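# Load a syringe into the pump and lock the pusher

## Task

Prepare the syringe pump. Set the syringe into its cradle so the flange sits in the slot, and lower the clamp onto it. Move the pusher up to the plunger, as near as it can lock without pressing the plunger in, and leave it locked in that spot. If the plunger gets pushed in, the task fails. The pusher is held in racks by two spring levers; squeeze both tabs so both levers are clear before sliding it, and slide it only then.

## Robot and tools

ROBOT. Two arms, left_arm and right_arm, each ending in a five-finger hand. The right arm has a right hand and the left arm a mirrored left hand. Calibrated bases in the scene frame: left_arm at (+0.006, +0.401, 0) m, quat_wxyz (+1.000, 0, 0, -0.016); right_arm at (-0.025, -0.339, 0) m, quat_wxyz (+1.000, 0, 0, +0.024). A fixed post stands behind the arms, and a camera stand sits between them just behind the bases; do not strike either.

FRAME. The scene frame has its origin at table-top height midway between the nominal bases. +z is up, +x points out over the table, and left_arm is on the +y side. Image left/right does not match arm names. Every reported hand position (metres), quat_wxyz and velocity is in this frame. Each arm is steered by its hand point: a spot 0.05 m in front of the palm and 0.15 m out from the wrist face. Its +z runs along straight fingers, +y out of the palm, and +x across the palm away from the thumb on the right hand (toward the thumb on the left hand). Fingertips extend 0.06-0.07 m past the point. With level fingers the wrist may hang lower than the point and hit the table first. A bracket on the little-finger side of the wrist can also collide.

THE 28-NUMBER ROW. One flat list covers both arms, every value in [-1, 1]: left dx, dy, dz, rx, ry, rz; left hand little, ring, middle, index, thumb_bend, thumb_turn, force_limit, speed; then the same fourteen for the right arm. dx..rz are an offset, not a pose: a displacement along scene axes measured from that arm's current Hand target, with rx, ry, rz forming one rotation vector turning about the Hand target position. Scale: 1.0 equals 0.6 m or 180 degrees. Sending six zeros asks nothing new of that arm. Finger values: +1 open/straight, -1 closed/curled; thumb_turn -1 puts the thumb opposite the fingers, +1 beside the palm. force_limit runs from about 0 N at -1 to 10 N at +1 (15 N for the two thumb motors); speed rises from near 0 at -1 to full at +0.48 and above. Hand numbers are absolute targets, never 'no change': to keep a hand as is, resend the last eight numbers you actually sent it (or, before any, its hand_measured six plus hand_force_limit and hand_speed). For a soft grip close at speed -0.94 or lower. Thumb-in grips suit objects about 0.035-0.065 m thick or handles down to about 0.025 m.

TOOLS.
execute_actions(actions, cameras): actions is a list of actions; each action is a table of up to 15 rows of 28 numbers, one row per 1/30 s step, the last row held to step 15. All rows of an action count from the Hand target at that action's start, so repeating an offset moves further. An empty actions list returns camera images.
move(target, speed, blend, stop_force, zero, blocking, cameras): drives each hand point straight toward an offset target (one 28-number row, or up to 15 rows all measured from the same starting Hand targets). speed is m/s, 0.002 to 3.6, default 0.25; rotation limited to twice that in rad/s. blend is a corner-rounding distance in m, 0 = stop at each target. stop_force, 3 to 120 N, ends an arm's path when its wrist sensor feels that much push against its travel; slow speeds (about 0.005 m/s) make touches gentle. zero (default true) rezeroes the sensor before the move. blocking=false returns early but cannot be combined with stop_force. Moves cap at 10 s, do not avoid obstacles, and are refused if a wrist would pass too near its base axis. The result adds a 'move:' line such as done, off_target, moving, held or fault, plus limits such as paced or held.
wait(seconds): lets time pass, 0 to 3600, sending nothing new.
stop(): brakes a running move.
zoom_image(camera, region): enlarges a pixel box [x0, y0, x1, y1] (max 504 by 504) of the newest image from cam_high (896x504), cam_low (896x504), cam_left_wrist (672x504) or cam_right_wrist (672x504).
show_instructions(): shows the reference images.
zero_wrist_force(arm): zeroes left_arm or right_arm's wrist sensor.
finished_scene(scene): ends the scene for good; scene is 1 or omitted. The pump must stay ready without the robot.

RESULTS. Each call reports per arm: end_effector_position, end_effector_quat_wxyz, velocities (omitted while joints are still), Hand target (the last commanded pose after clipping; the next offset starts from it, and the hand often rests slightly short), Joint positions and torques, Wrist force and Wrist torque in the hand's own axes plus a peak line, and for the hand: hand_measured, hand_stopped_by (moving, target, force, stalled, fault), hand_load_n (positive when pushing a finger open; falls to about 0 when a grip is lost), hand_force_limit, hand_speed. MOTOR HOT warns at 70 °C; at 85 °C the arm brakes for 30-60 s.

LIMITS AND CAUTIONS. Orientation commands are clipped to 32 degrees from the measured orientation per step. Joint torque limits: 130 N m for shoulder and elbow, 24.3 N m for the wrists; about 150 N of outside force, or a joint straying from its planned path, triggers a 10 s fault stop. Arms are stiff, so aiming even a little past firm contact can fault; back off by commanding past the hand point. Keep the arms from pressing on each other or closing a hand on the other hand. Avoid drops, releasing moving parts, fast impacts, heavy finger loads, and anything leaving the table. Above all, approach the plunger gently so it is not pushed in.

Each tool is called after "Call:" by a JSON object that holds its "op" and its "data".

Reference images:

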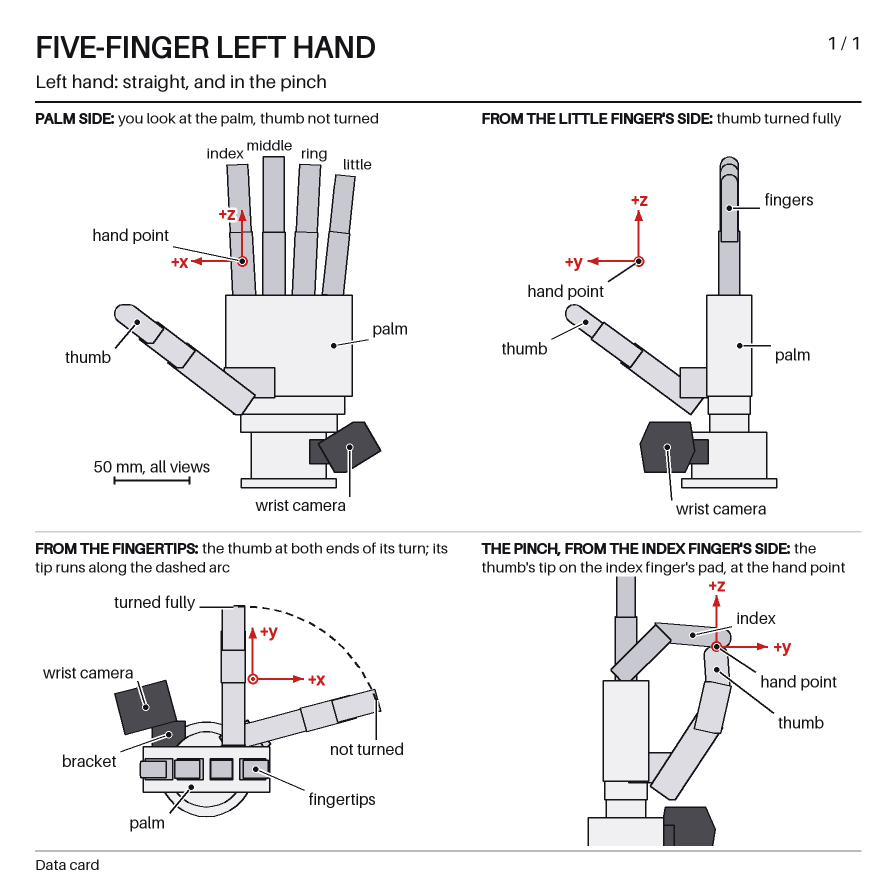

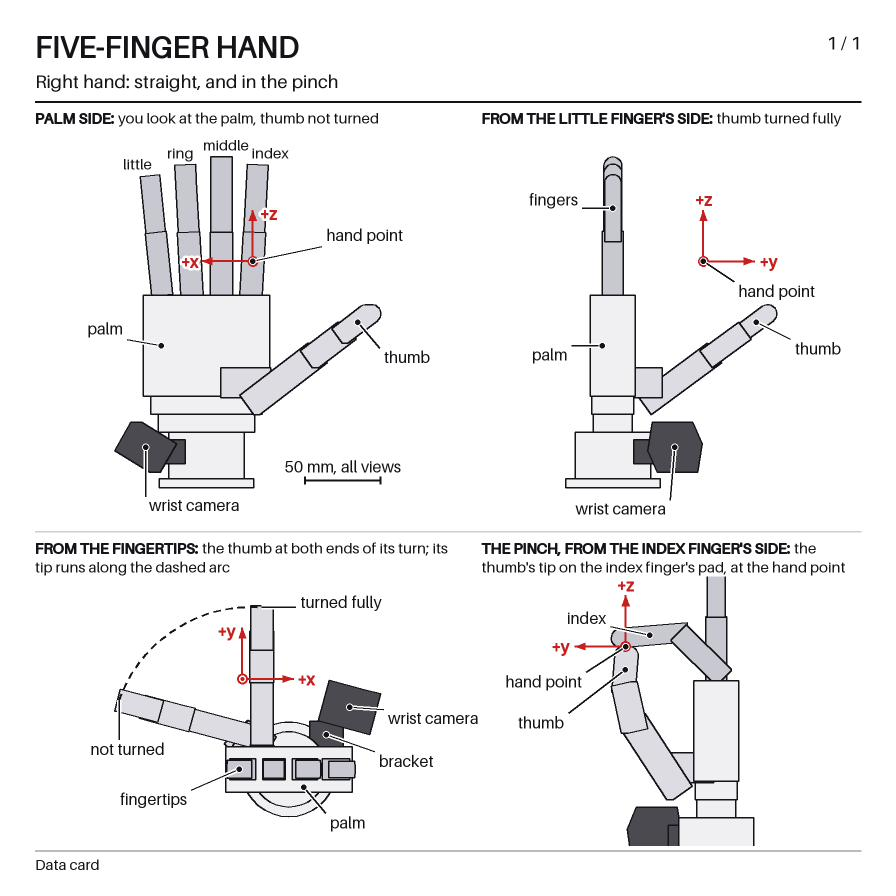

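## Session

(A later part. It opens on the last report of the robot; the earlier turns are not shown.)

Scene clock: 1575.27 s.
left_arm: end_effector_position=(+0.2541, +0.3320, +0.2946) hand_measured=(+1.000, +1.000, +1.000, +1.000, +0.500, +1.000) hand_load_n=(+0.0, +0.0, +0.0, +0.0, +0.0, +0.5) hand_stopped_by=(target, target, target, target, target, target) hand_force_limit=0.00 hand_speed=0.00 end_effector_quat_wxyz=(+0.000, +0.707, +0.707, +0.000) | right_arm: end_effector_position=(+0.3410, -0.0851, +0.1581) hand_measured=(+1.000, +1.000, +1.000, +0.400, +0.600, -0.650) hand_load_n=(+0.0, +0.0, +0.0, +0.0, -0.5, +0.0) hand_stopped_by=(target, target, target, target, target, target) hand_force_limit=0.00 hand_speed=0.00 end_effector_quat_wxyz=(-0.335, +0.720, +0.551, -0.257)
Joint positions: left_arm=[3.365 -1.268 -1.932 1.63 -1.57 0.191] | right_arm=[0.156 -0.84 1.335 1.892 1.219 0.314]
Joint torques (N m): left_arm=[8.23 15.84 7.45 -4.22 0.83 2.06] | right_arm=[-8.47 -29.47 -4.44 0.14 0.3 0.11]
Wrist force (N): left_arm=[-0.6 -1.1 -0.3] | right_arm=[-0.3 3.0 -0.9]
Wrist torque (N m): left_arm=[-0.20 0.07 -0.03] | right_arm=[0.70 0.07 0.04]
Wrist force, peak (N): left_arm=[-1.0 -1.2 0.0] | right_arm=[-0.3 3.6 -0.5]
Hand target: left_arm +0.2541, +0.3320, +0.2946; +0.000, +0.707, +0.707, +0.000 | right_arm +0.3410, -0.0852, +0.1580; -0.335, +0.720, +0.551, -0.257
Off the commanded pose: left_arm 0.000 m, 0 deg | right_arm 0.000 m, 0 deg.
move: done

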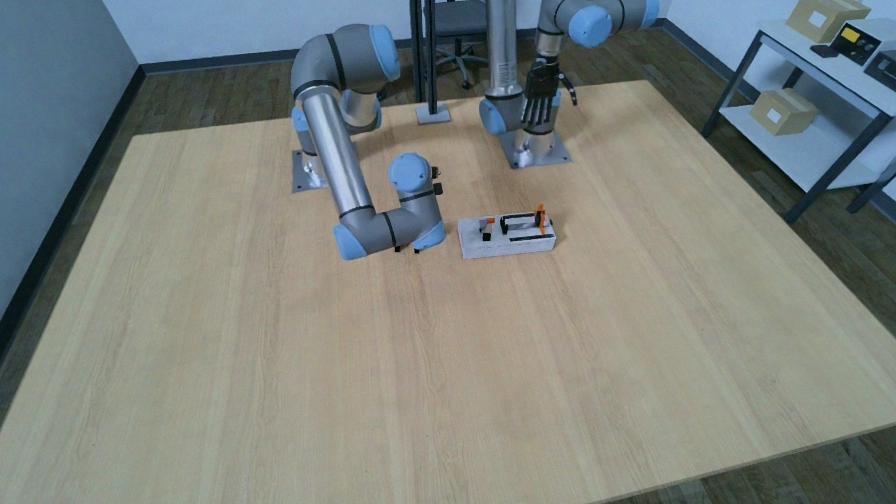

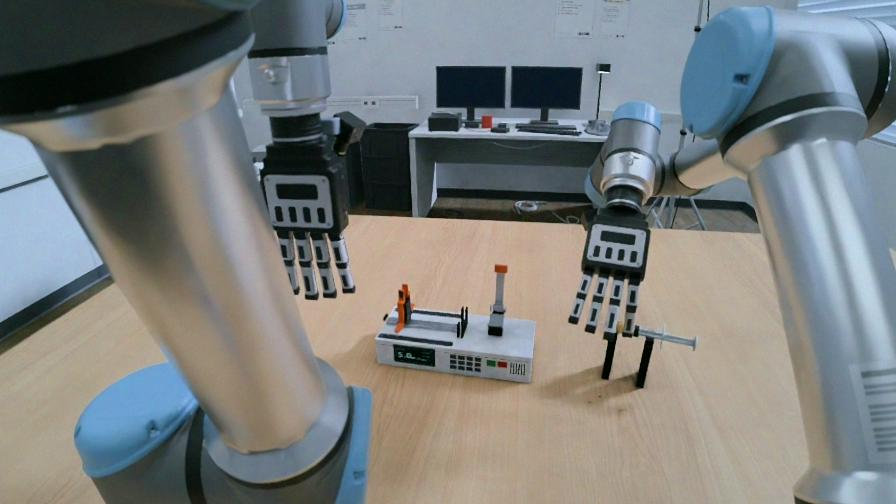

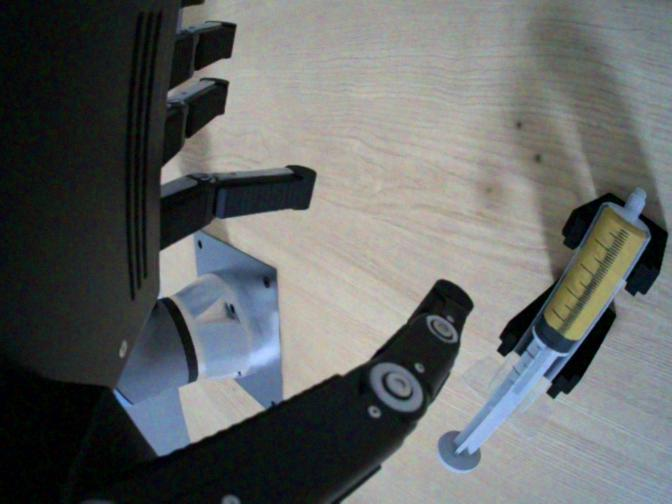

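Call:
{"op": "move", "data": {"target": [0,0,0,0,0,0,1,1,1,1,0.5,1,0,0,0.0522,-0.029,-0.075,0,0,0,1,1,1,0.4,0.6,-0.65,0,0], "speed": 0.06, "stop_force": 5, "cameras": ["cam_low","cam_right_wrist"]}}

Call:
{"op": "zoom_image", "data": {"camera": "cam_right_wrist", "region": [200, 100, 560, 460]}}

Call:
{"op": "zoom_image", "data": {"camera": "cam_low", "region": [550, 230, 730, 400]}}

Scene clock: 1657.47 s.
left_arm: end_effector_position=(+0.2541, +0.3320, +0.2946) hand_measured=(+1.000, +1.000, +1.000, +1.000, +0.500, +1.000) hand_load_n=(-0.5, +0.0, +0.0, +0.0, +0.0, -0.5) hand_stopped_by=(target, target, target, target, target, target) hand_force_limit=0.00 hand_speed=0.00 end_effector_quat_wxyz=(+0.000, +0.707, +0.707, +0.000) | right_arm: end_effector_position=(+0.3723, -0.1026, +0.1130) hand_measured=(+1.000, +1.000, +1.000, +0.400, +0.600, -0.650) hand_load_n=(+0.0, +0.0, +0.0, +0.0, +0.0, +0.0) hand_stopped_by=(target, target, target, target, target, target) hand_force_limit=0.00 hand_speed=0.00 end_effector_quat_wxyz=(-0.335, +0.720, +0.551, -0.257)
Joint positions: left_arm=[3.365 -1.268 -1.932 1.63 -1.57 0.191] | right_arm=[0.116 -0.739 1.28 1.856 1.249 0.285]
Joint torques (N m): left_arm=[8.32 14.88 7.85 -4.08 0.69 1.98] | right_arm=[-10.99 -32.01 -22.9 0.06 1.59 -1.61]
Wrist force (N): left_arm=[-0.7 -0.9 0.0] | right_arm=[-0.5 3.3 -0.8]
Wrist torque (N m): left_arm=[-0.18 0.10 -0.04] | right_arm=[0.74 0.11 0.11]
Wrist force, peak (N): left_arm=[-0.6 -1.4 -0.1] | right_arm=[-0.4 3.4 -1.3]
Hand target: left_arm +0.2541, +0.3320, +0.2946; +0.000, +0.707, +0.707, +0.000 | right_arm +0.3723, -0.1026, +0.1130; -0.335, +0.720, +0.551, -0.257
Off the commanded pose: left_arm 0.000 m, 0 deg | right_arm 0.000 m, 0 deg.
move: done

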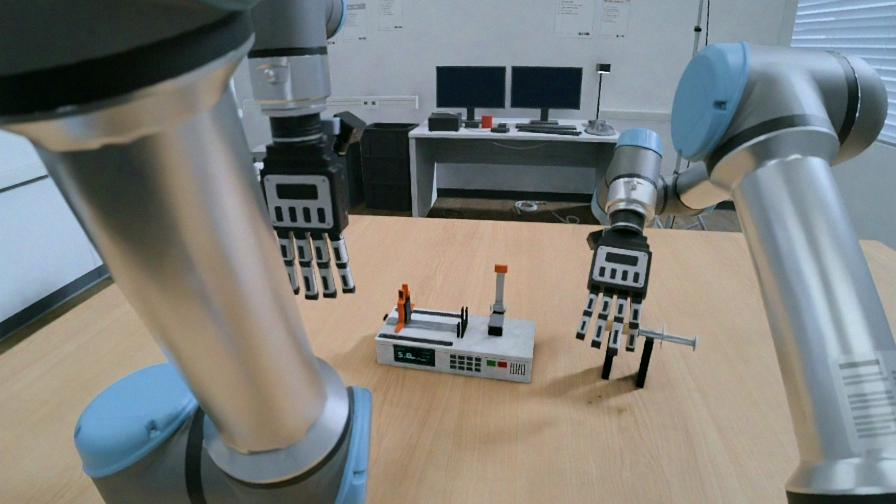

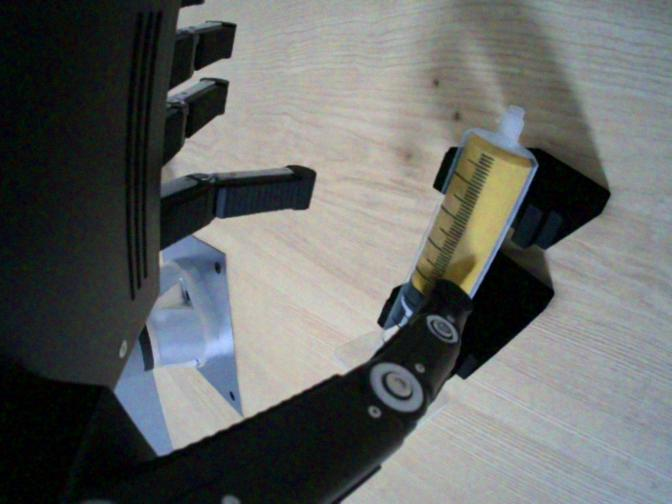

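Scaled by 1.400 from the camera's image (finer frame: 960x720).

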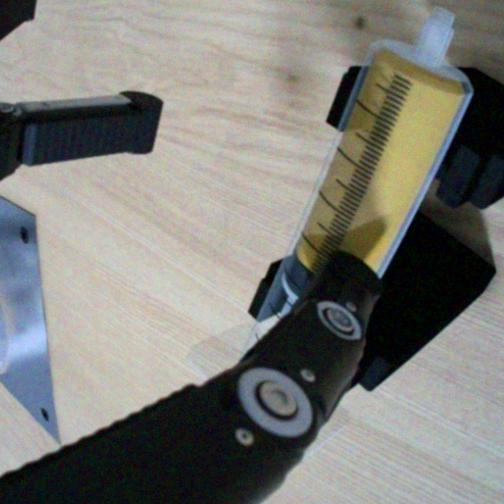

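Scaled by 2.800 from the camera's image (finer frame: 1280x720).

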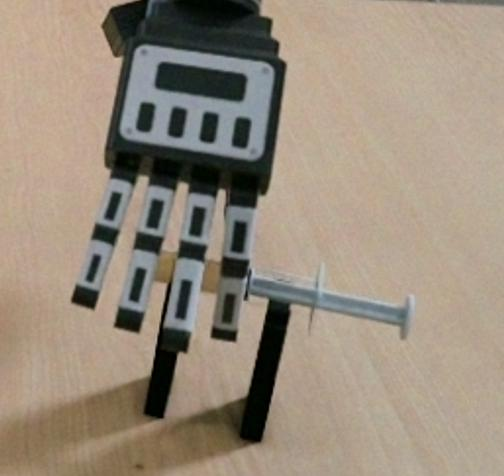

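Call:
{"op": "zoom_image", "data": {"camera": "cam_right_wrist", "region": [380, 90, 560, 270]}}

Scaled by 2.800 from the camera's image (finer frame: 960x720).

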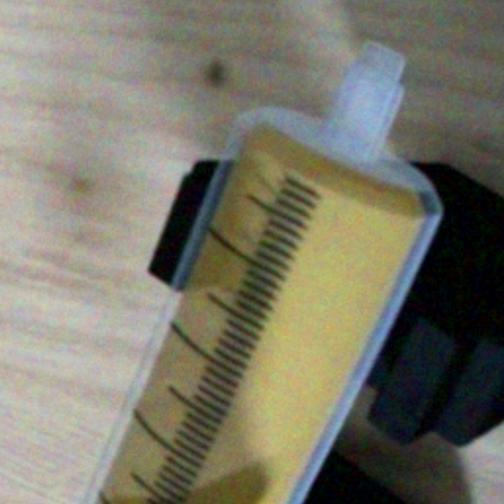

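Call:
{"op": "move", "data": {"target": [0,0,0,0,0,0,1,1,1,1,0.5,1,0,0,0.0288,-0.0347,-0.01,0,0,-0.0556,1,1,1,0.4,0.6,-0.55,0,0], "speed": 0.04, "stop_force": 4, "cameras": ["cam_low","cam_right_wrist"]}}

Call:
{"op": "zoom_image", "data": {"camera": "cam_right_wrist", "region": [200, 60, 560, 420]}}

Call:
{"op": "zoom_image", "data": {"camera": "cam_low", "region": [550, 230, 730, 400]}}

Scene clock: 2075.17 s.
left_arm: end_effector_position=(+0.2541, +0.3320, +0.2946) hand_measured=(+1.000, +1.000, +1.000, +1.000, +0.500, +1.000) hand_load_n=(+0.0, +0.0, +0.5, +0.0, +0.0, +0.0) hand_stopped_by=(target, target, target, target, target, target) hand_force_limit=0.00 hand_speed=0.00 end_effector_quat_wxyz=(+0.000, +0.707, +0.707, +0.000) | right_arm: end_effector_position=(+0.3896, -0.1234, +0.1070) hand_measured=(+1.000, +1.000, +1.000, +0.400, +0.600, -0.550) hand_load_n=(+0.0, +0.0, +0.0, +0.0, +0.0, +0.0) hand_stopped_by=(target, target, target, target, target, target) hand_force_limit=0.00 hand_speed=0.00 end_effector_quat_wxyz=(-0.356, +0.765, +0.486, -0.227)
Joint positions: left_arm=[3.365 -1.268 -1.932 1.63 -1.57 0.191] | right_arm=[0.031 -0.738 1.291 1.82 1.183 0.351]
Joint torques (N m): left_arm=[8.13 14.99 7.85 -4.21 0.43 2.13] | right_arm=[-10.54 -32.65 -3.8 0.05 -2.16 1.77]
Wrist force (N): left_arm=[-0.8 -1.0 -0.1] | right_arm=[-0.1 2.8 -0.9]
Wrist torque (N m): left_arm=[-0.20 0.10 -0.04] | right_arm=[0.67 0.06 0.05]
Wrist force, peak (N): left_arm=[-0.8 -1.3 0.0] | right_arm=[-0.1 3.4 -0.9]
Hand target: left_arm +0.2541, +0.3320, +0.2946; +0.000, +0.707, +0.707, +0.000 | right_arm +0.3896, -0.1234, +0.1070; -0.356, +0.765, +0.486, -0.227
Off the commanded pose: left_arm 0.000 m, 0 deg | right_arm 0.000 m, 0 deg.
move: done

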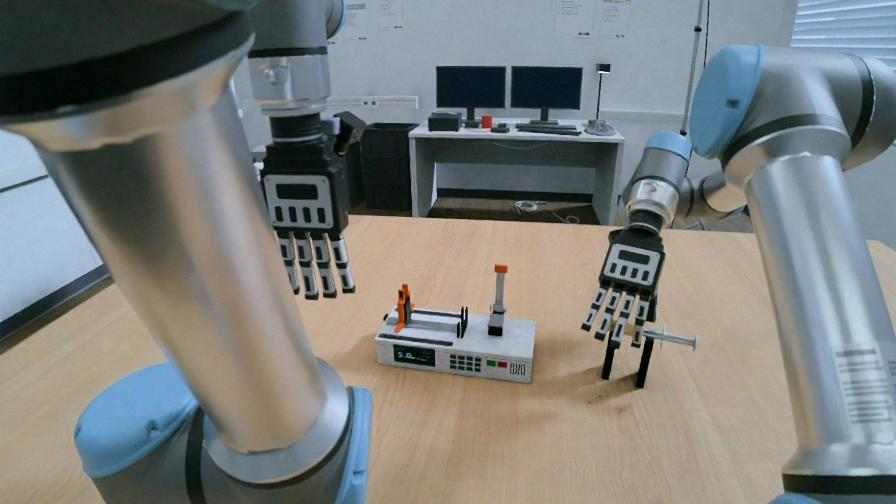

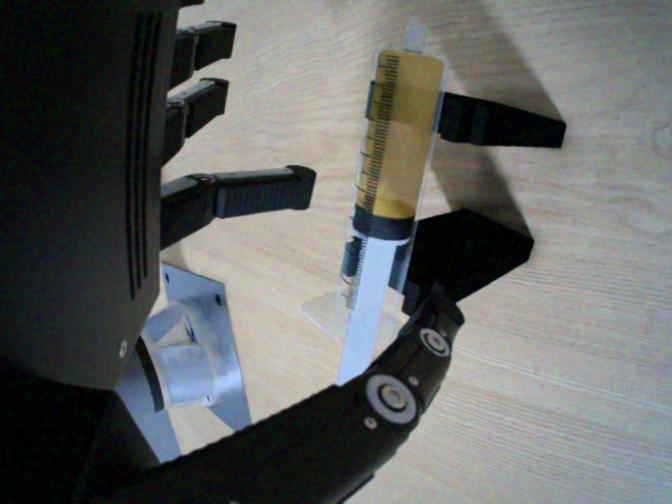

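Scaled by 1.400 from the camera's image (finer frame: 960x720).

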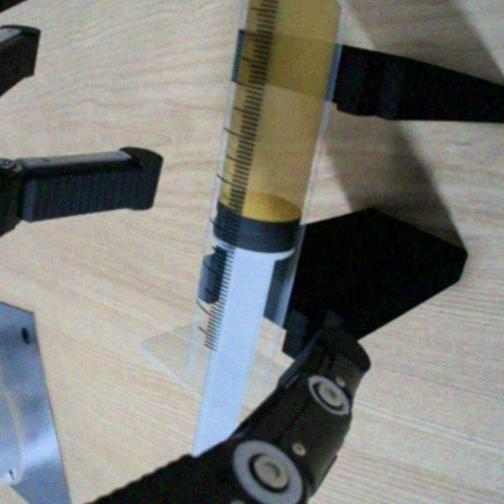

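Scaled by 2.800 from the camera's image (finer frame: 1280x720).

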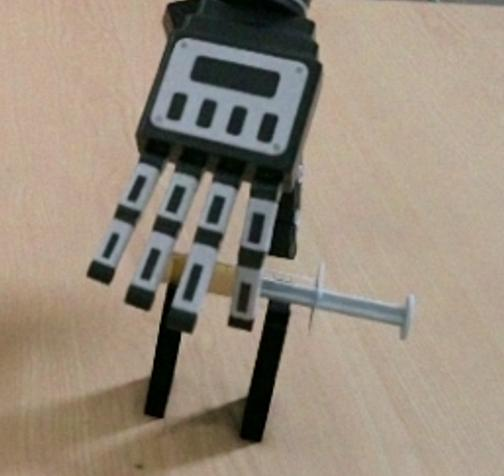

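Call:
{"op": "move", "data": {"target": [0,0,0,0,0,0,1,1,1,1,0.5,1,0,0,0.01,-0.004,-0.0128,0,0,0.019,1,1,1,0.4,0.6,-0.55,0,0], "speed": 0.03, "stop_force": 4, "cameras": ["cam_right_wrist"]}}

Call:
{"op": "zoom_image", "data": {"camera": "cam_right_wrist", "region": [200, 60, 560, 420]}}

Scene clock: 2090.37 s.
left_arm: end_effector_position=(+0.2541, +0.3320, +0.2946) hand_measured=(+1.000, +1.000, +1.000, +1.000, +0.500, +1.000) hand_load_n=(+0.0, +0.0, +0.0, +0.0, +0.0, +0.0) hand_stopped_by=(target, target, target, target, target, target) hand_force_limit=0.00 hand_speed=0.00 end_effector_quat_wxyz=(+0.000, +0.707, +0.707, +0.000) | right_arm: end_effector_position=(+0.3956, -0.1258, +0.0993) hand_measured=(+1.000, +1.000, +1.000, +0.400, +0.600, -0.550) hand_load_n=(+0.0, +0.0, +0.0, +0.0, +0.0, +0.0) hand_stopped_by=(target, target, target, target, target, target) hand_force_limit=0.00 hand_speed=0.00 end_effector_quat_wxyz=(-0.349, +0.750, +0.509, -0.238)
Joint positions: left_arm=[3.365 -1.268 -1.932 1.63 -1.57 0.191] | right_arm=[0.042 -0.708 1.259 1.836 1.219 0.315]
Joint torques (N m): left_arm=[7.47 15.07 7.72 -4.27 0.35 2.18] | right_arm=[12.03 -33 -23.22 5.79 1.58 -1.72]
Wrist force (N): left_arm=[-0.6 -1.1 0.0] | right_arm=[0.0 2.7 -0.7]
Wrist torque (N m): left_arm=[-0.21 0.07 -0.02] | right_arm=[0.64 0.03 0.12]
Wrist force, peak (N): left_arm=[-0.7 -1.4 0.2] | right_arm=[-0.2 3.5 -0.6]
Hand target: left_arm +0.2541, +0.3320, +0.2946; +0.000, +0.707, +0.707, +0.000 | right_arm +0.3956, -0.1258, +0.0993; -0.349, +0.750, +0.509, -0.238
Off the commanded pose: left_arm 0.000 m, 0 deg | right_arm 0.000 m, 0 deg.
move: done

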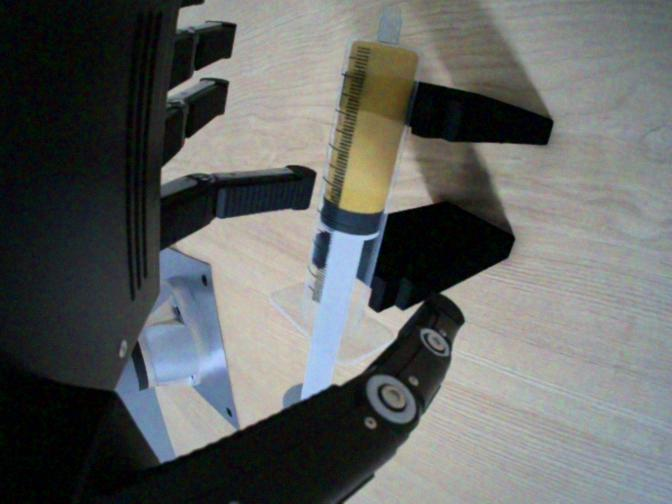

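Scaled by 1.400 from the camera's image (finer frame: 960x720).

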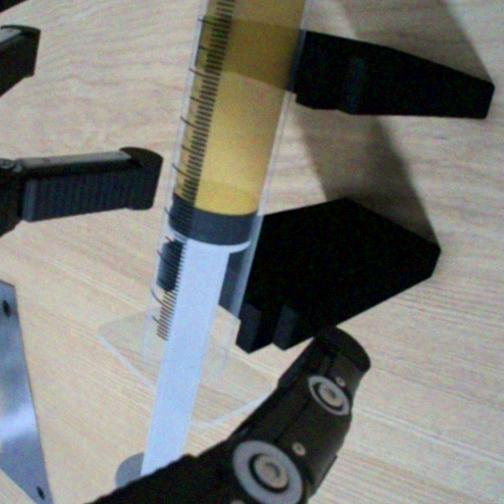

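Call:
{"op": "move", "data": {"target": [0,0,0,0,0,0,1,1,1,1,0.5,1,0,0,0.0155,0.0198,-0.0085,0,0,0,1,1,1,0.4,0.6,-0.55,0,0], "speed": 0.03, "stop_force": 4, "cameras": ["cam_right_wrist"]}}

Call:
{"op": "zoom_image", "data": {"camera": "cam_right_wrist", "region": [200, 60, 560, 420]}}

Scene clock: 2122.53 s.
left_arm: end_effector_position=(+0.2541, +0.3320, +0.2946) hand_measured=(+1.000, +1.000, +1.000, +1.000, +0.500, +1.000) hand_load_n=(+0.0, +0.0, -0.5, +0.0, +0.0, +0.0) hand_stopped_by=(target, target, target, target, target, target) hand_force_limit=0.00 hand_speed=0.00 end_effector_quat_wxyz=(+0.000, +0.707, +0.707, +0.000) | right_arm: end_effector_position=(+0.4049, -0.1139, +0.0942) hand_measured=(+1.000, +1.000, +1.000, +0.400, +0.600, -0.550) hand_load_n=(+0.0, +0.0, +0.0, +0.0, +0.0, +0.0) hand_stopped_by=(target, target, target, target, target, target) hand_force_limit=0.00 hand_speed=0.00 end_effector_quat_wxyz=(-0.349, +0.750, +0.509, -0.238)
Joint positions: left_arm=[3.365 -1.268 -1.932 1.63 -1.57 0.191] | right_arm=[0.06 -0.674 1.205 1.851 1.205 0.328]
Joint torques (N m): left_arm=[8.03 14.44 7.69 -4.25 0.35 1.96] | right_arm=[13.22 -33.58 -22.93 5.85 -2.08 1.81]
Wrist force (N): left_arm=[-0.5 -0.9 -0.2] | right_arm=[-0.1 2.7 -0.7]
Wrist torque (N m): left_arm=[-0.18 0.04 -0.02] | right_arm=[0.66 0.05 0.04]
Wrist force, peak (N): left_arm=[-0.8 -1.3 -0.3] | right_arm=[-0.1 3.4 -0.8]
Hand target: left_arm +0.2541, +0.3320, +0.2946; +0.000, +0.707, +0.707, +0.000 | right_arm +0.4049, -0.1139, +0.0942; -0.349, +0.750, +0.509, -0.238
Off the commanded pose: left_arm 0.000 m, 0 deg | right_arm 0.000 m, 0 deg.
move: done

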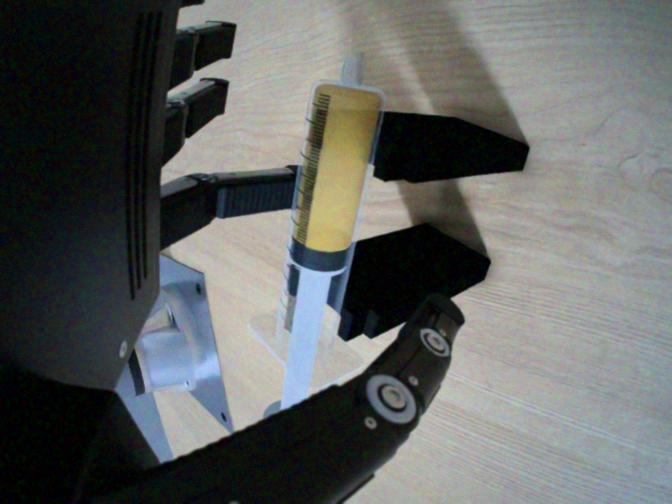

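Scaled by 1.400 from the camera's image (finer frame: 960x720).

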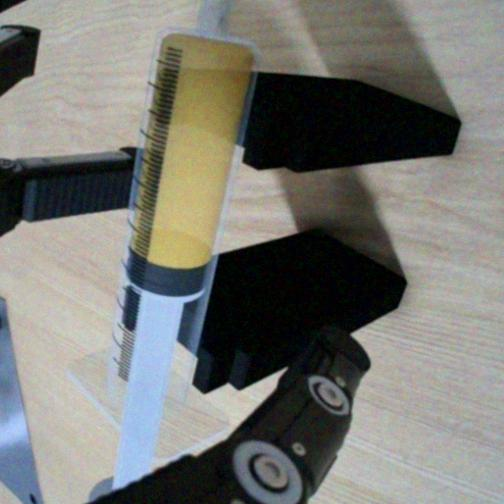

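Call:
{"op": "move", "data": {"target": [0,0,0,0,0,0,1,1,1,1,0.5,1,0,0,0,0,0,0,0,0,1,1,1,0.15,0.6,-0.55,-0.7,-0.9], "cameras": ["cam_right_wrist"]}}

Call:
{"op": "zoom_image", "data": {"camera": "cam_right_wrist", "region": [200, 60, 560, 420]}}

Scene clock: 2135.77 s.
left_arm: end_effector_position=(+0.2541, +0.3320, +0.2946) hand_measured=(+1.000, +1.000, +1.000, +1.000, +0.500, +1.000) hand_load_n=(+0.0, +0.0, +0.0, +0.0, +0.0, +0.0) hand_stopped_by=(target, target, target, target, target, target) hand_force_limit=0.00 hand_speed=0.00 end_effector_quat_wxyz=(+0.000, +0.707, +0.707, +0.000) | right_arm: end_effector_position=(+0.4049, -0.1139, +0.0942) hand_measured=(+1.000, +1.000, +1.000, +0.150, +0.600, -0.550) hand_load_n=(+0.0, +0.0, +0.0, +1.0, +0.0, +0.0) hand_stopped_by=(target, target, target, target, target, target) hand_force_limit=-0.70 hand_speed=-0.90 end_effector_quat_wxyz=(-0.349, +0.750, +0.509, -0.238)
Joint positions: left_arm=[3.365 -1.268 -1.932 1.63 -1.57 0.191] | right_arm=[0.06 -0.674 1.205 1.851 1.205 0.328]
Joint torques (N m): left_arm=[8.42 14.14 7.16 -4.29 0.24 2.13] | right_arm=[11.74 -34.28 -22.76 5.49 -1.94 1.79]
Wrist force (N): left_arm=[-0.6 -0.8 -0.2] | right_arm=[-0.3 2.2 -0.2]
Wrist torque (N m): left_arm=[-0.14 0.07 -0.04] | right_arm=[0.59 0.03 0.02]
Wrist force, peak (N): left_arm=[-0.8 -1.4 -0.3] | right_arm=[0.3 3.3 -0.7]
Hand target: left_arm +0.2541, +0.3320, +0.2946; +0.000, +0.707, +0.707, +0.000 | right_arm +0.4049, -0.1139, +0.0942; -0.349, +0.750, +0.509, -0.238
Off the commanded pose: left_arm 0.000 m, 0 deg | right_arm 0.000 m, 0 deg.
move: done

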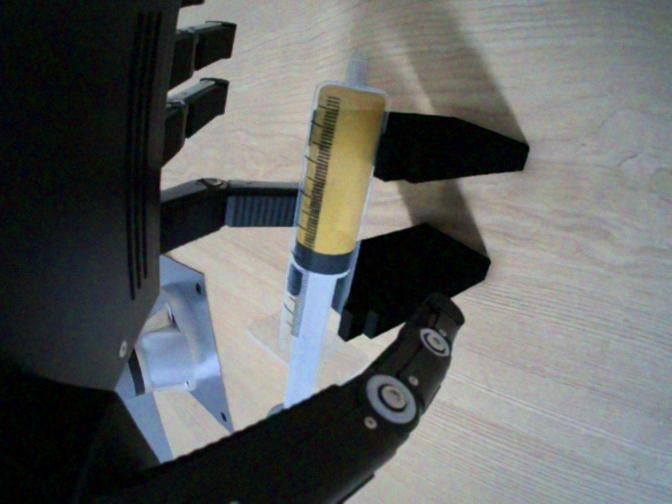

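Scaled by 1.400 from the camera's image (finer frame: 960x720).

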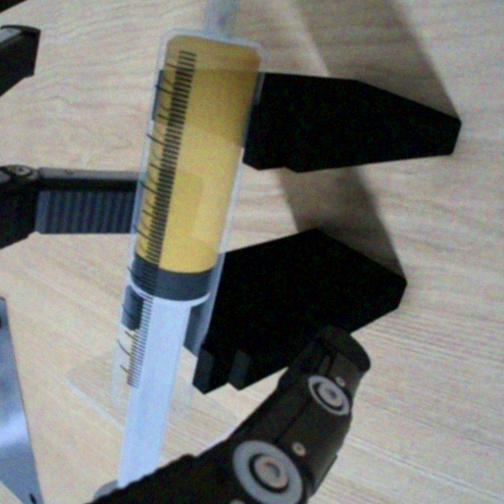

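Call:
{"op": "move", "data": {"target": [0,0,0,0,0,0,1,1,1,1,0.5,1,0,0,0,0,0,0,0,0,1,1,1,0.15,0.1,-0.55,-0.6,-0.85], "cameras": ["cam_right_wrist"]}}

Call:
{"op": "zoom_image", "data": {"camera": "cam_right_wrist", "region": [200, 60, 560, 420]}}

Scene clock: 2150.30 s.
left_arm: end_effector_position=(+0.2541, +0.3320, +0.2946) hand_measured=(+1.000, +1.000, +1.000, +1.000, +0.500, +1.000) hand_load_n=(+0.0, +0.0, +0.0, +0.0, +0.0, +0.0) hand_stopped_by=(target, target, target, target, target, target) hand_force_limit=0.00 hand_speed=0.00 end_effector_quat_wxyz=(+0.000, +0.707, +0.707, +0.000) | right_arm: end_effector_position=(+0.4049, -0.1139, +0.0942) hand_measured=(+1.000, +1.000, +1.000, +0.150, +0.100, -0.550) hand_load_n=(+0.0, +0.0, +0.0, +0.5, +0.0, +0.0) hand_stopped_by=(target, target, target, target, target, target) hand_force_limit=-0.60 hand_speed=-0.85 end_effector_quat_wxyz=(-0.349, +0.750, +0.509, -0.238)
Joint positions: left_arm=[3.365 -1.268 -1.932 1.63 -1.57 0.191] | right_arm=[0.06 -0.674 1.205 1.851 1.205 0.328]
Joint torques (N m): left_arm=[8.69 13.56 7.47 -4.23 0.03 2.13] | right_arm=[8.19 -34.86 -23.1 4.1 -1.84 1.83]
Wrist force (N): left_arm=[-0.5 -0.8 -0.6] | right_arm=[-0.4 2.1 -0.3]
Wrist torque (N m): left_arm=[-0.14 0.04 -0.04] | right_arm=[0.59 0.07 0.01]
Wrist force, peak (N): left_arm=[-0.9 -1.2 0.2] | right_arm=[-0.5 2.8 -0.2]
Hand target: left_arm +0.2541, +0.3320, +0.2946; +0.000, +0.707, +0.707, +0.000 | right_arm +0.4049, -0.1139, +0.0942; -0.349, +0.750, +0.509, -0.238
Off the commanded pose: left_arm 0.000 m, 0 deg | right_arm 0.000 m, 0 deg.
move: done

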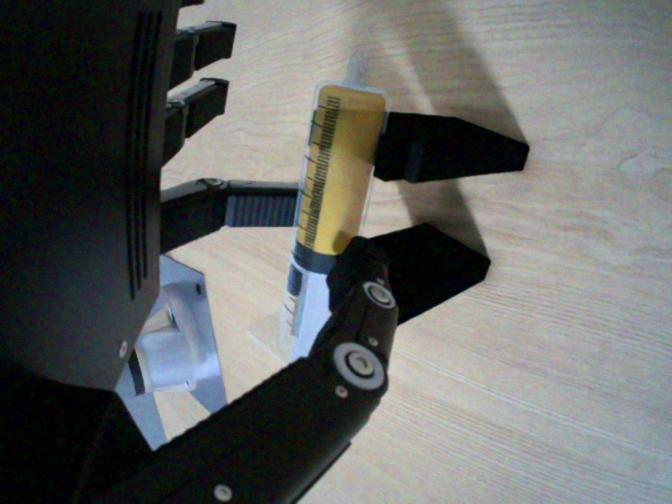

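Scaled by 1.400 from the camera's image (finer frame: 960x720).

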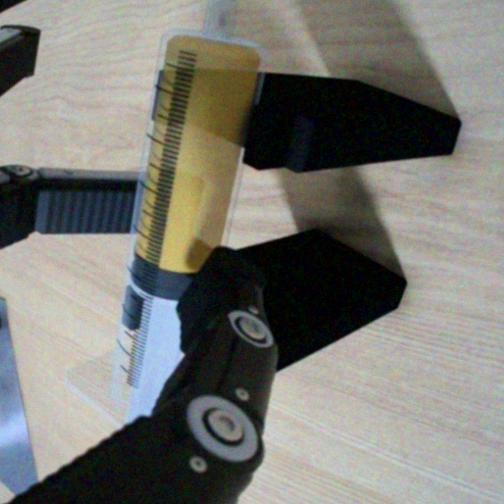

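Call:
{"op": "move", "data": {"target": [0,0,0,0,0,0,1,1,1,1,0.5,1,0,0,0,0,0,0,0,0,1,1,1,0.15,-0.3,-0.55,-0.5,-0.9], "cameras": ["cam_right_wrist"]}}

Call:
{"op": "zoom_image", "data": {"camera": "cam_right_wrist", "region": [200, 60, 560, 420]}}

Scene clock: 2164.07 s.
left_arm: end_effector_position=(+0.2541, +0.3320, +0.2946) hand_measured=(+1.000, +1.000, +1.000, +1.000, +0.500, +1.000) hand_load_n=(+0.0, +0.0, +0.0, +0.0, +0.0, +0.0) hand_stopped_by=(target, target, target, target, target, target) hand_force_limit=0.00 hand_speed=0.00 end_effector_quat_wxyz=(+0.000, +0.707, +0.707, +0.000) | right_arm: end_effector_position=(+0.4049, -0.1139, +0.0942) hand_measured=(+1.000, +1.000, +1.000, +0.150, -0.300, -0.550) hand_load_n=(+0.0, +0.0, +0.0, +1.0, +0.0, +0.0) hand_stopped_by=(target, target, target, target, target, target) hand_force_limit=-0.50 hand_speed=-0.90 end_effector_quat_wxyz=(-0.349, +0.750, +0.509, -0.238)
Joint positions: left_arm=[3.365 -1.268 -1.932 1.63 -1.57 0.191] | right_arm=[0.06 -0.674 1.205 1.851 1.205 0.328]
Joint torques (N m): left_arm=[8.56 13.86 7.07 -4.16 0.01 2.18] | right_arm=[4.27 -35.9 -22.64 2.59 -1.99 1.7]
Wrist force (N): left_arm=[-0.7 -0.9 -0.2] | right_arm=[-0.3 2.3 -0.3]
Wrist torque (N m): left_arm=[-0.17 0.08 -0.05] | right_arm=[0.62 0.04 0.03]
Wrist force, peak (N): left_arm=[-0.8 -1.3 -0.3] | right_arm=[-0.3 2.7 -0.2]
Hand target: left_arm +0.2541, +0.3320, +0.2946; +0.000, +0.707, +0.707, +0.000 | right_arm +0.4049, -0.1139, +0.0942; -0.349, +0.750, +0.509, -0.238
Off the commanded pose: left_arm 0.000 m, 0 deg | right_arm 0.000 m, 0 deg.
move: done

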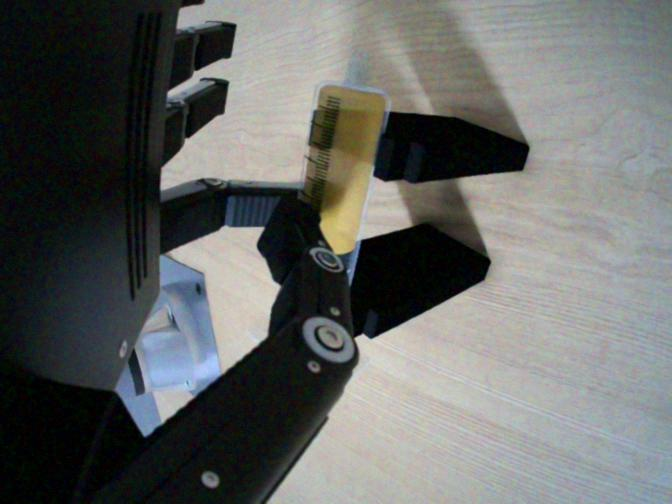

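Scaled by 1.400 from the camera's image (finer frame: 960x720).

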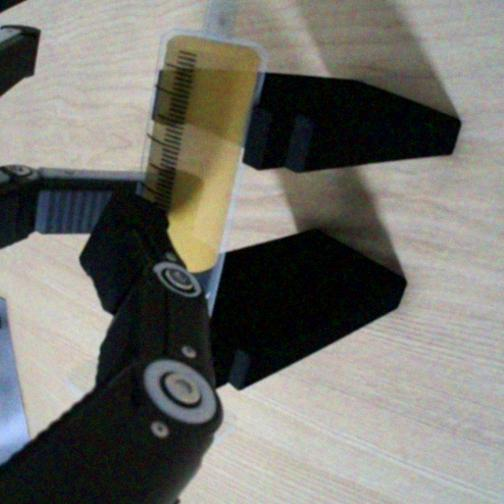

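Call:
{"op": "move", "data": {"target": [0,0,0,0,0,0,1,1,1,1,0.5,1,0,0,0,0,0,0,0,0,1,1,1,0.15,0.3,-0.55,-0.5,-0.5], "cameras": ["all"]}}

Call:
{"op": "zoom_image", "data": {"camera": "cam_low", "region": [590, 260, 690, 350]}}

Call:
{"op": "zoom_image", "data": {"camera": "cam_high", "region": [360, 180, 460, 260]}}

Scene clock: 2213.00 s.
left_arm: end_effector_position=(+0.2541, +0.3320, +0.2946) hand_measured=(+1.000, +1.000, +1.000, +1.000, +0.500, +1.000) hand_load_n=(+0.0, +0.0, +0.0, +0.0, +0.0, +0.0) hand_stopped_by=(target, target, target, target, target, target) hand_force_limit=0.00 hand_speed=0.00 end_effector_quat_wxyz=(+0.000, +0.707, +0.707, +0.000) | right_arm: end_effector_position=(+0.4049, -0.1139, +0.0942) hand_measured=(+1.000, +1.000, +1.000, +0.150, +0.300, -0.550) hand_load_n=(+0.0, +0.0, +0.0, +1.0, +0.0, +0.0) hand_stopped_by=(target, target, target, target, target, target) hand_force_limit=-0.50 hand_speed=-0.50 end_effector_quat_wxyz=(-0.349, +0.750, +0.509, -0.238)
Joint positions: left_arm=[3.365 -1.268 -1.932 1.63 -1.57 0.191] | right_arm=[0.06 -0.674 1.205 1.851 1.205 0.328]
Joint torques (N m): left_arm=[7.02 14.46 7.53 -4.09 -0.17 1.97] | right_arm=[1.49 -36.31 -22.66 1.59 -1.95 1.41]
Wrist force (N): left_arm=[-0.7 -1.0 -0.1] | right_arm=[-0.3 2.3 -0.5]
Wrist torque (N m): left_arm=[-0.18 0.08 -0.03] | right_arm=[0.62 0.05 0.02]
Wrist force, peak (N): left_arm=[-0.9 -1.2 0.1] | right_arm=[-0.2 2.7 -0.6]
Hand target: left_arm +0.2541, +0.3320, +0.2946; +0.000, +0.707, +0.707, +0.000 | right_arm +0.4049, -0.1139, +0.0942; -0.349, +0.750, +0.509, -0.238
Off the commanded pose: left_arm 0.000 m, 0 deg | right_arm 0.000 m, 0 deg.
move: done

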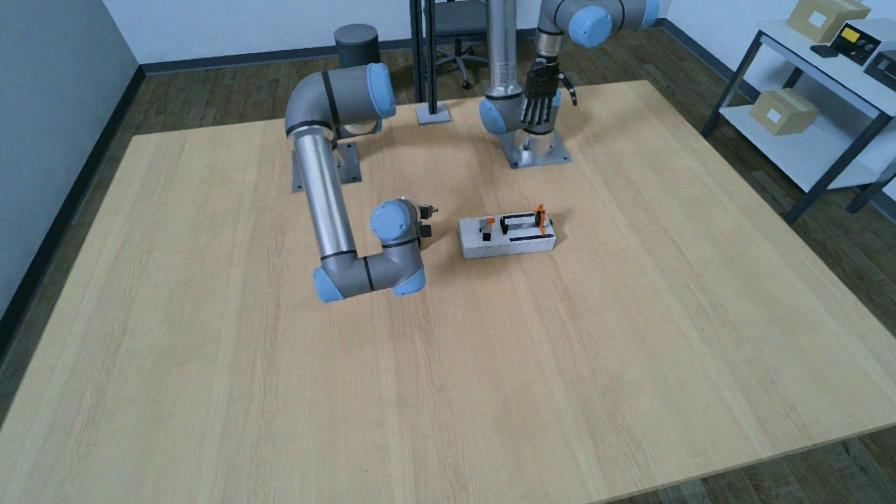

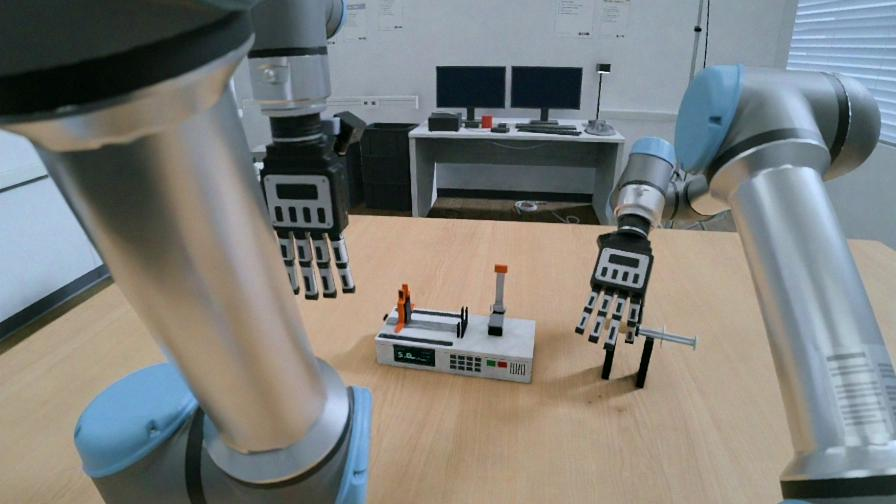

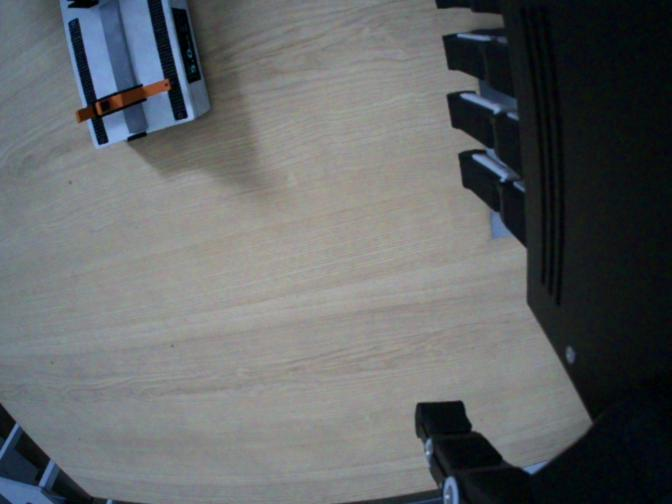

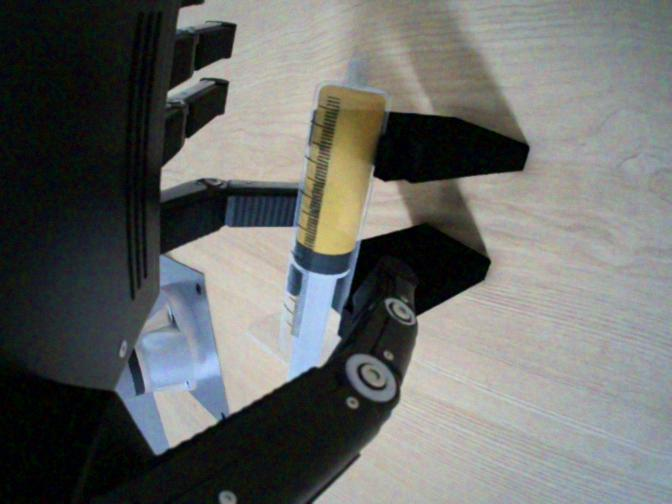

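Scaled by 5.040 from the camera's image (finer frame: 1280x720).

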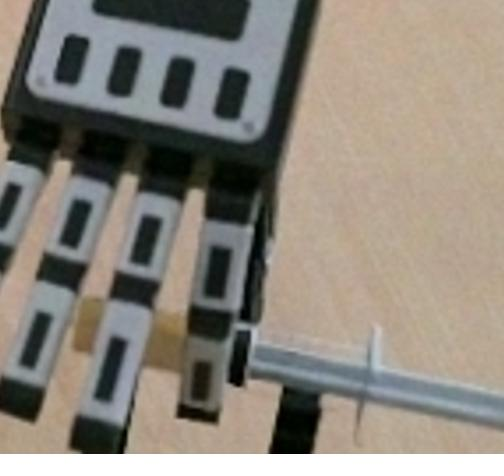

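Scaled by 5.040 from the camera's image (finer frame: 1280x720).

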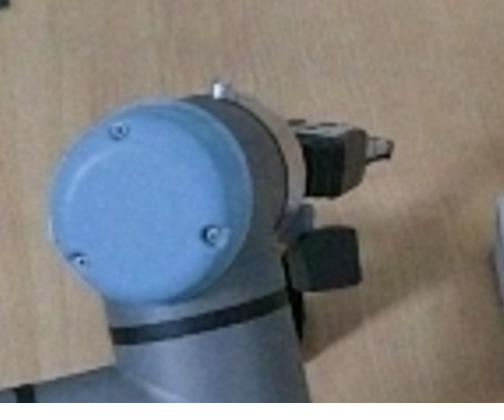

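Call:
{"op": "move", "data": {"target": [0,0,0,0,0,0,1,1,1,1,0.5,1,0,0,0,0,0,0,0,0,1,1,1,0.15,0,-0.55,-0.2,-0.9], "cameras": []}}

Call:
{"op": "move", "data": {"target": [0,0,0,0,0,0,1,1,1,1,0.5,1,0,0,0,0,0,0,0,0,1,1,1,-0.15,0,-0.55,-0.3,-0.95], "cameras": ["cam_right_wrist"]}}

Call:
{"op": "zoom_image", "data": {"camera": "cam_right_wrist", "region": [200, 60, 560, 420]}}

Scene clock: 2246.63 s.
left_arm: end_effector_position=(+0.2541, +0.3320, +0.2946) hand_measured=(+1.000, +1.000, +1.000, +1.000, +0.500, +1.000) hand_load_n=(+0.0, +0.0, +0.0, +0.0, +0.0, +0.0) hand_stopped_by=(target, target, target, target, target, target) hand_force_limit=0.00 hand_speed=0.00 end_effector_quat_wxyz=(+0.000, +0.707, +0.707, +0.000) | right_arm: end_effector_position=(+0.4049, -0.1139, +0.0942) hand_measured=(+1.000, +1.000, +1.000, +0.150, +0.000, -0.550) hand_load_n=(+0.0, +0.0, +0.0, +1.0, +0.0, +0.0) hand_stopped_by=(target, target, target, target, target, target) hand_force_limit=-0.20 hand_speed=-0.90 end_effector_quat_wxyz=(-0.349, +0.750, +0.509, -0.238)
Joint positions: left_arm=[3.365 -1.268 -1.932 1.63 -1.57 0.191] | right_arm=[0.06 -0.674 1.205 1.851 1.205 0.328]
Joint torques (N m): left_arm=[8.29 13.35 7.96 -4.2 -0.42 2.01] | right_arm=[-2.51 -37.29 -22.93 1.06 -1.87 1.56]
Wrist force (N): left_arm=[-0.5 -1.0 -0.1] | right_arm=[-0.4 2.3 -0.2]
Wrist torque (N m): left_arm=[-0.20 0.05 -0.02] | right_arm=[0.61 0.06 0.01]
Wrist force, peak (N): left_arm=[-1.2 -1.2 0.0] | right_arm=[-0.3 2.7 -0.4]
Hand target: left_arm +0.2541, +0.3320, +0.2946; +0.000, +0.707, +0.707, +0.000 | right_arm +0.4049, -0.1139, +0.0942; -0.349, +0.750, +0.509, -0.238
Off the commanded pose: left_arm 0.000 m, 0 deg | right_arm 0.000 m, 0 deg.
move: done

Scene clock: 2247.13 s.
left_arm: end_effector_position=(+0.2541, +0.3320, +0.2946) hand_measured=(+1.000, +1.000, +1.000, +1.000, +0.500, +1.000) hand_load_n=(+0.0, +0.0, +0.0, +0.0, +0.0, +0.0) hand_stopped_by=(target, target, target, target, target, target) hand_force_limit=0.00 hand_speed=0.00 end_effector_quat_wxyz=(+0.000, +0.707, +0.707, +0.000) | right_arm: end_effector_position=(+0.4049, -0.1139, +0.0942) hand_measured=(+1.000, +1.000, +1.000, +0.142, +0.000, -0.550) hand_load_n=(+0.0, +0.0, +0.0, +3.5, +0.0, +0.0) hand_stopped_by=(target, target, target, force, target, target) hand_force_limit=-0.30 hand_speed=-0.95 end_effector_quat_wxyz=(-0.349, +0.750, +0.509, -0.238)
Joint positions: left_arm=[3.365 -1.268 -1.932 1.63 -1.57 0.191] | right_arm=[0.06 -0.674 1.205 1.851 1.205 0.328]
Joint torques (N m): left_arm=[8.77 13.58 7.52 -4.09 -0.28 2.04] | right_arm=[-2.3 -37.77 -22.56 1.04 -1.77 1.55]
Wrist force (N): left_arm=[-0.5 -1.1 0.2] | right_arm=[-0.5 0.2 1.2]
Wrist torque (N m): left_arm=[-0.23 0.07 -0.02] | right_arm=[0.48 0.04 0.01]
Wrist force, peak (N): left_arm=[-0.8 -1.1 -0.1] | right_arm=[-0.1 2.4 -0.2]
Hand target: left_arm +0.2541, +0.3320, +0.2946; +0.000, +0.707, +0.707, +0.000 | right_arm +0.4049, -0.1139, +0.0942; -0.349, +0.750, +0.509, -0.238
Off the commanded pose: left_arm 0.000 m, 0 deg | right_arm 0.000 m, 0 deg.
move: done

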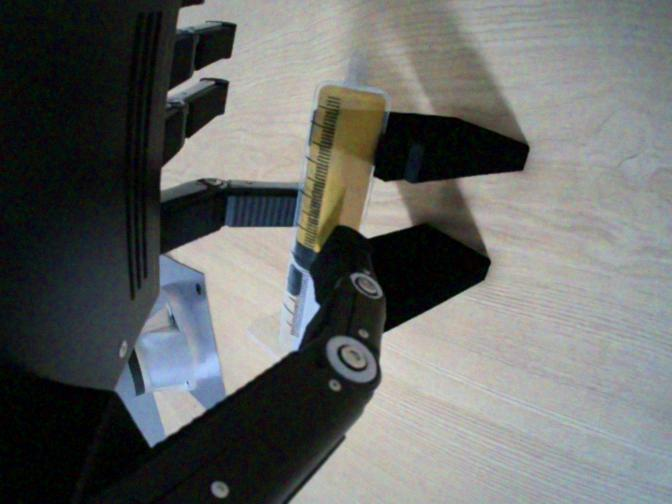

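Scaled by 1.400 from the camera's image (finer frame: 960x720).

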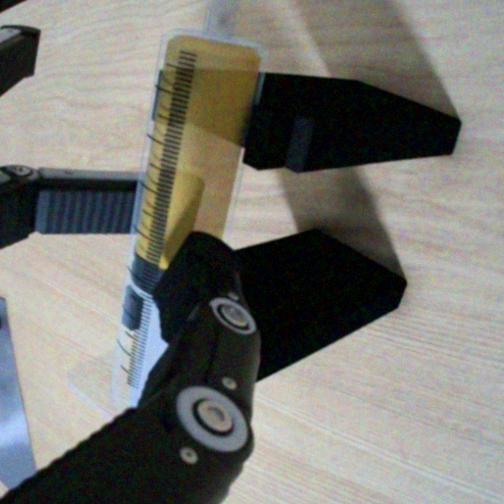

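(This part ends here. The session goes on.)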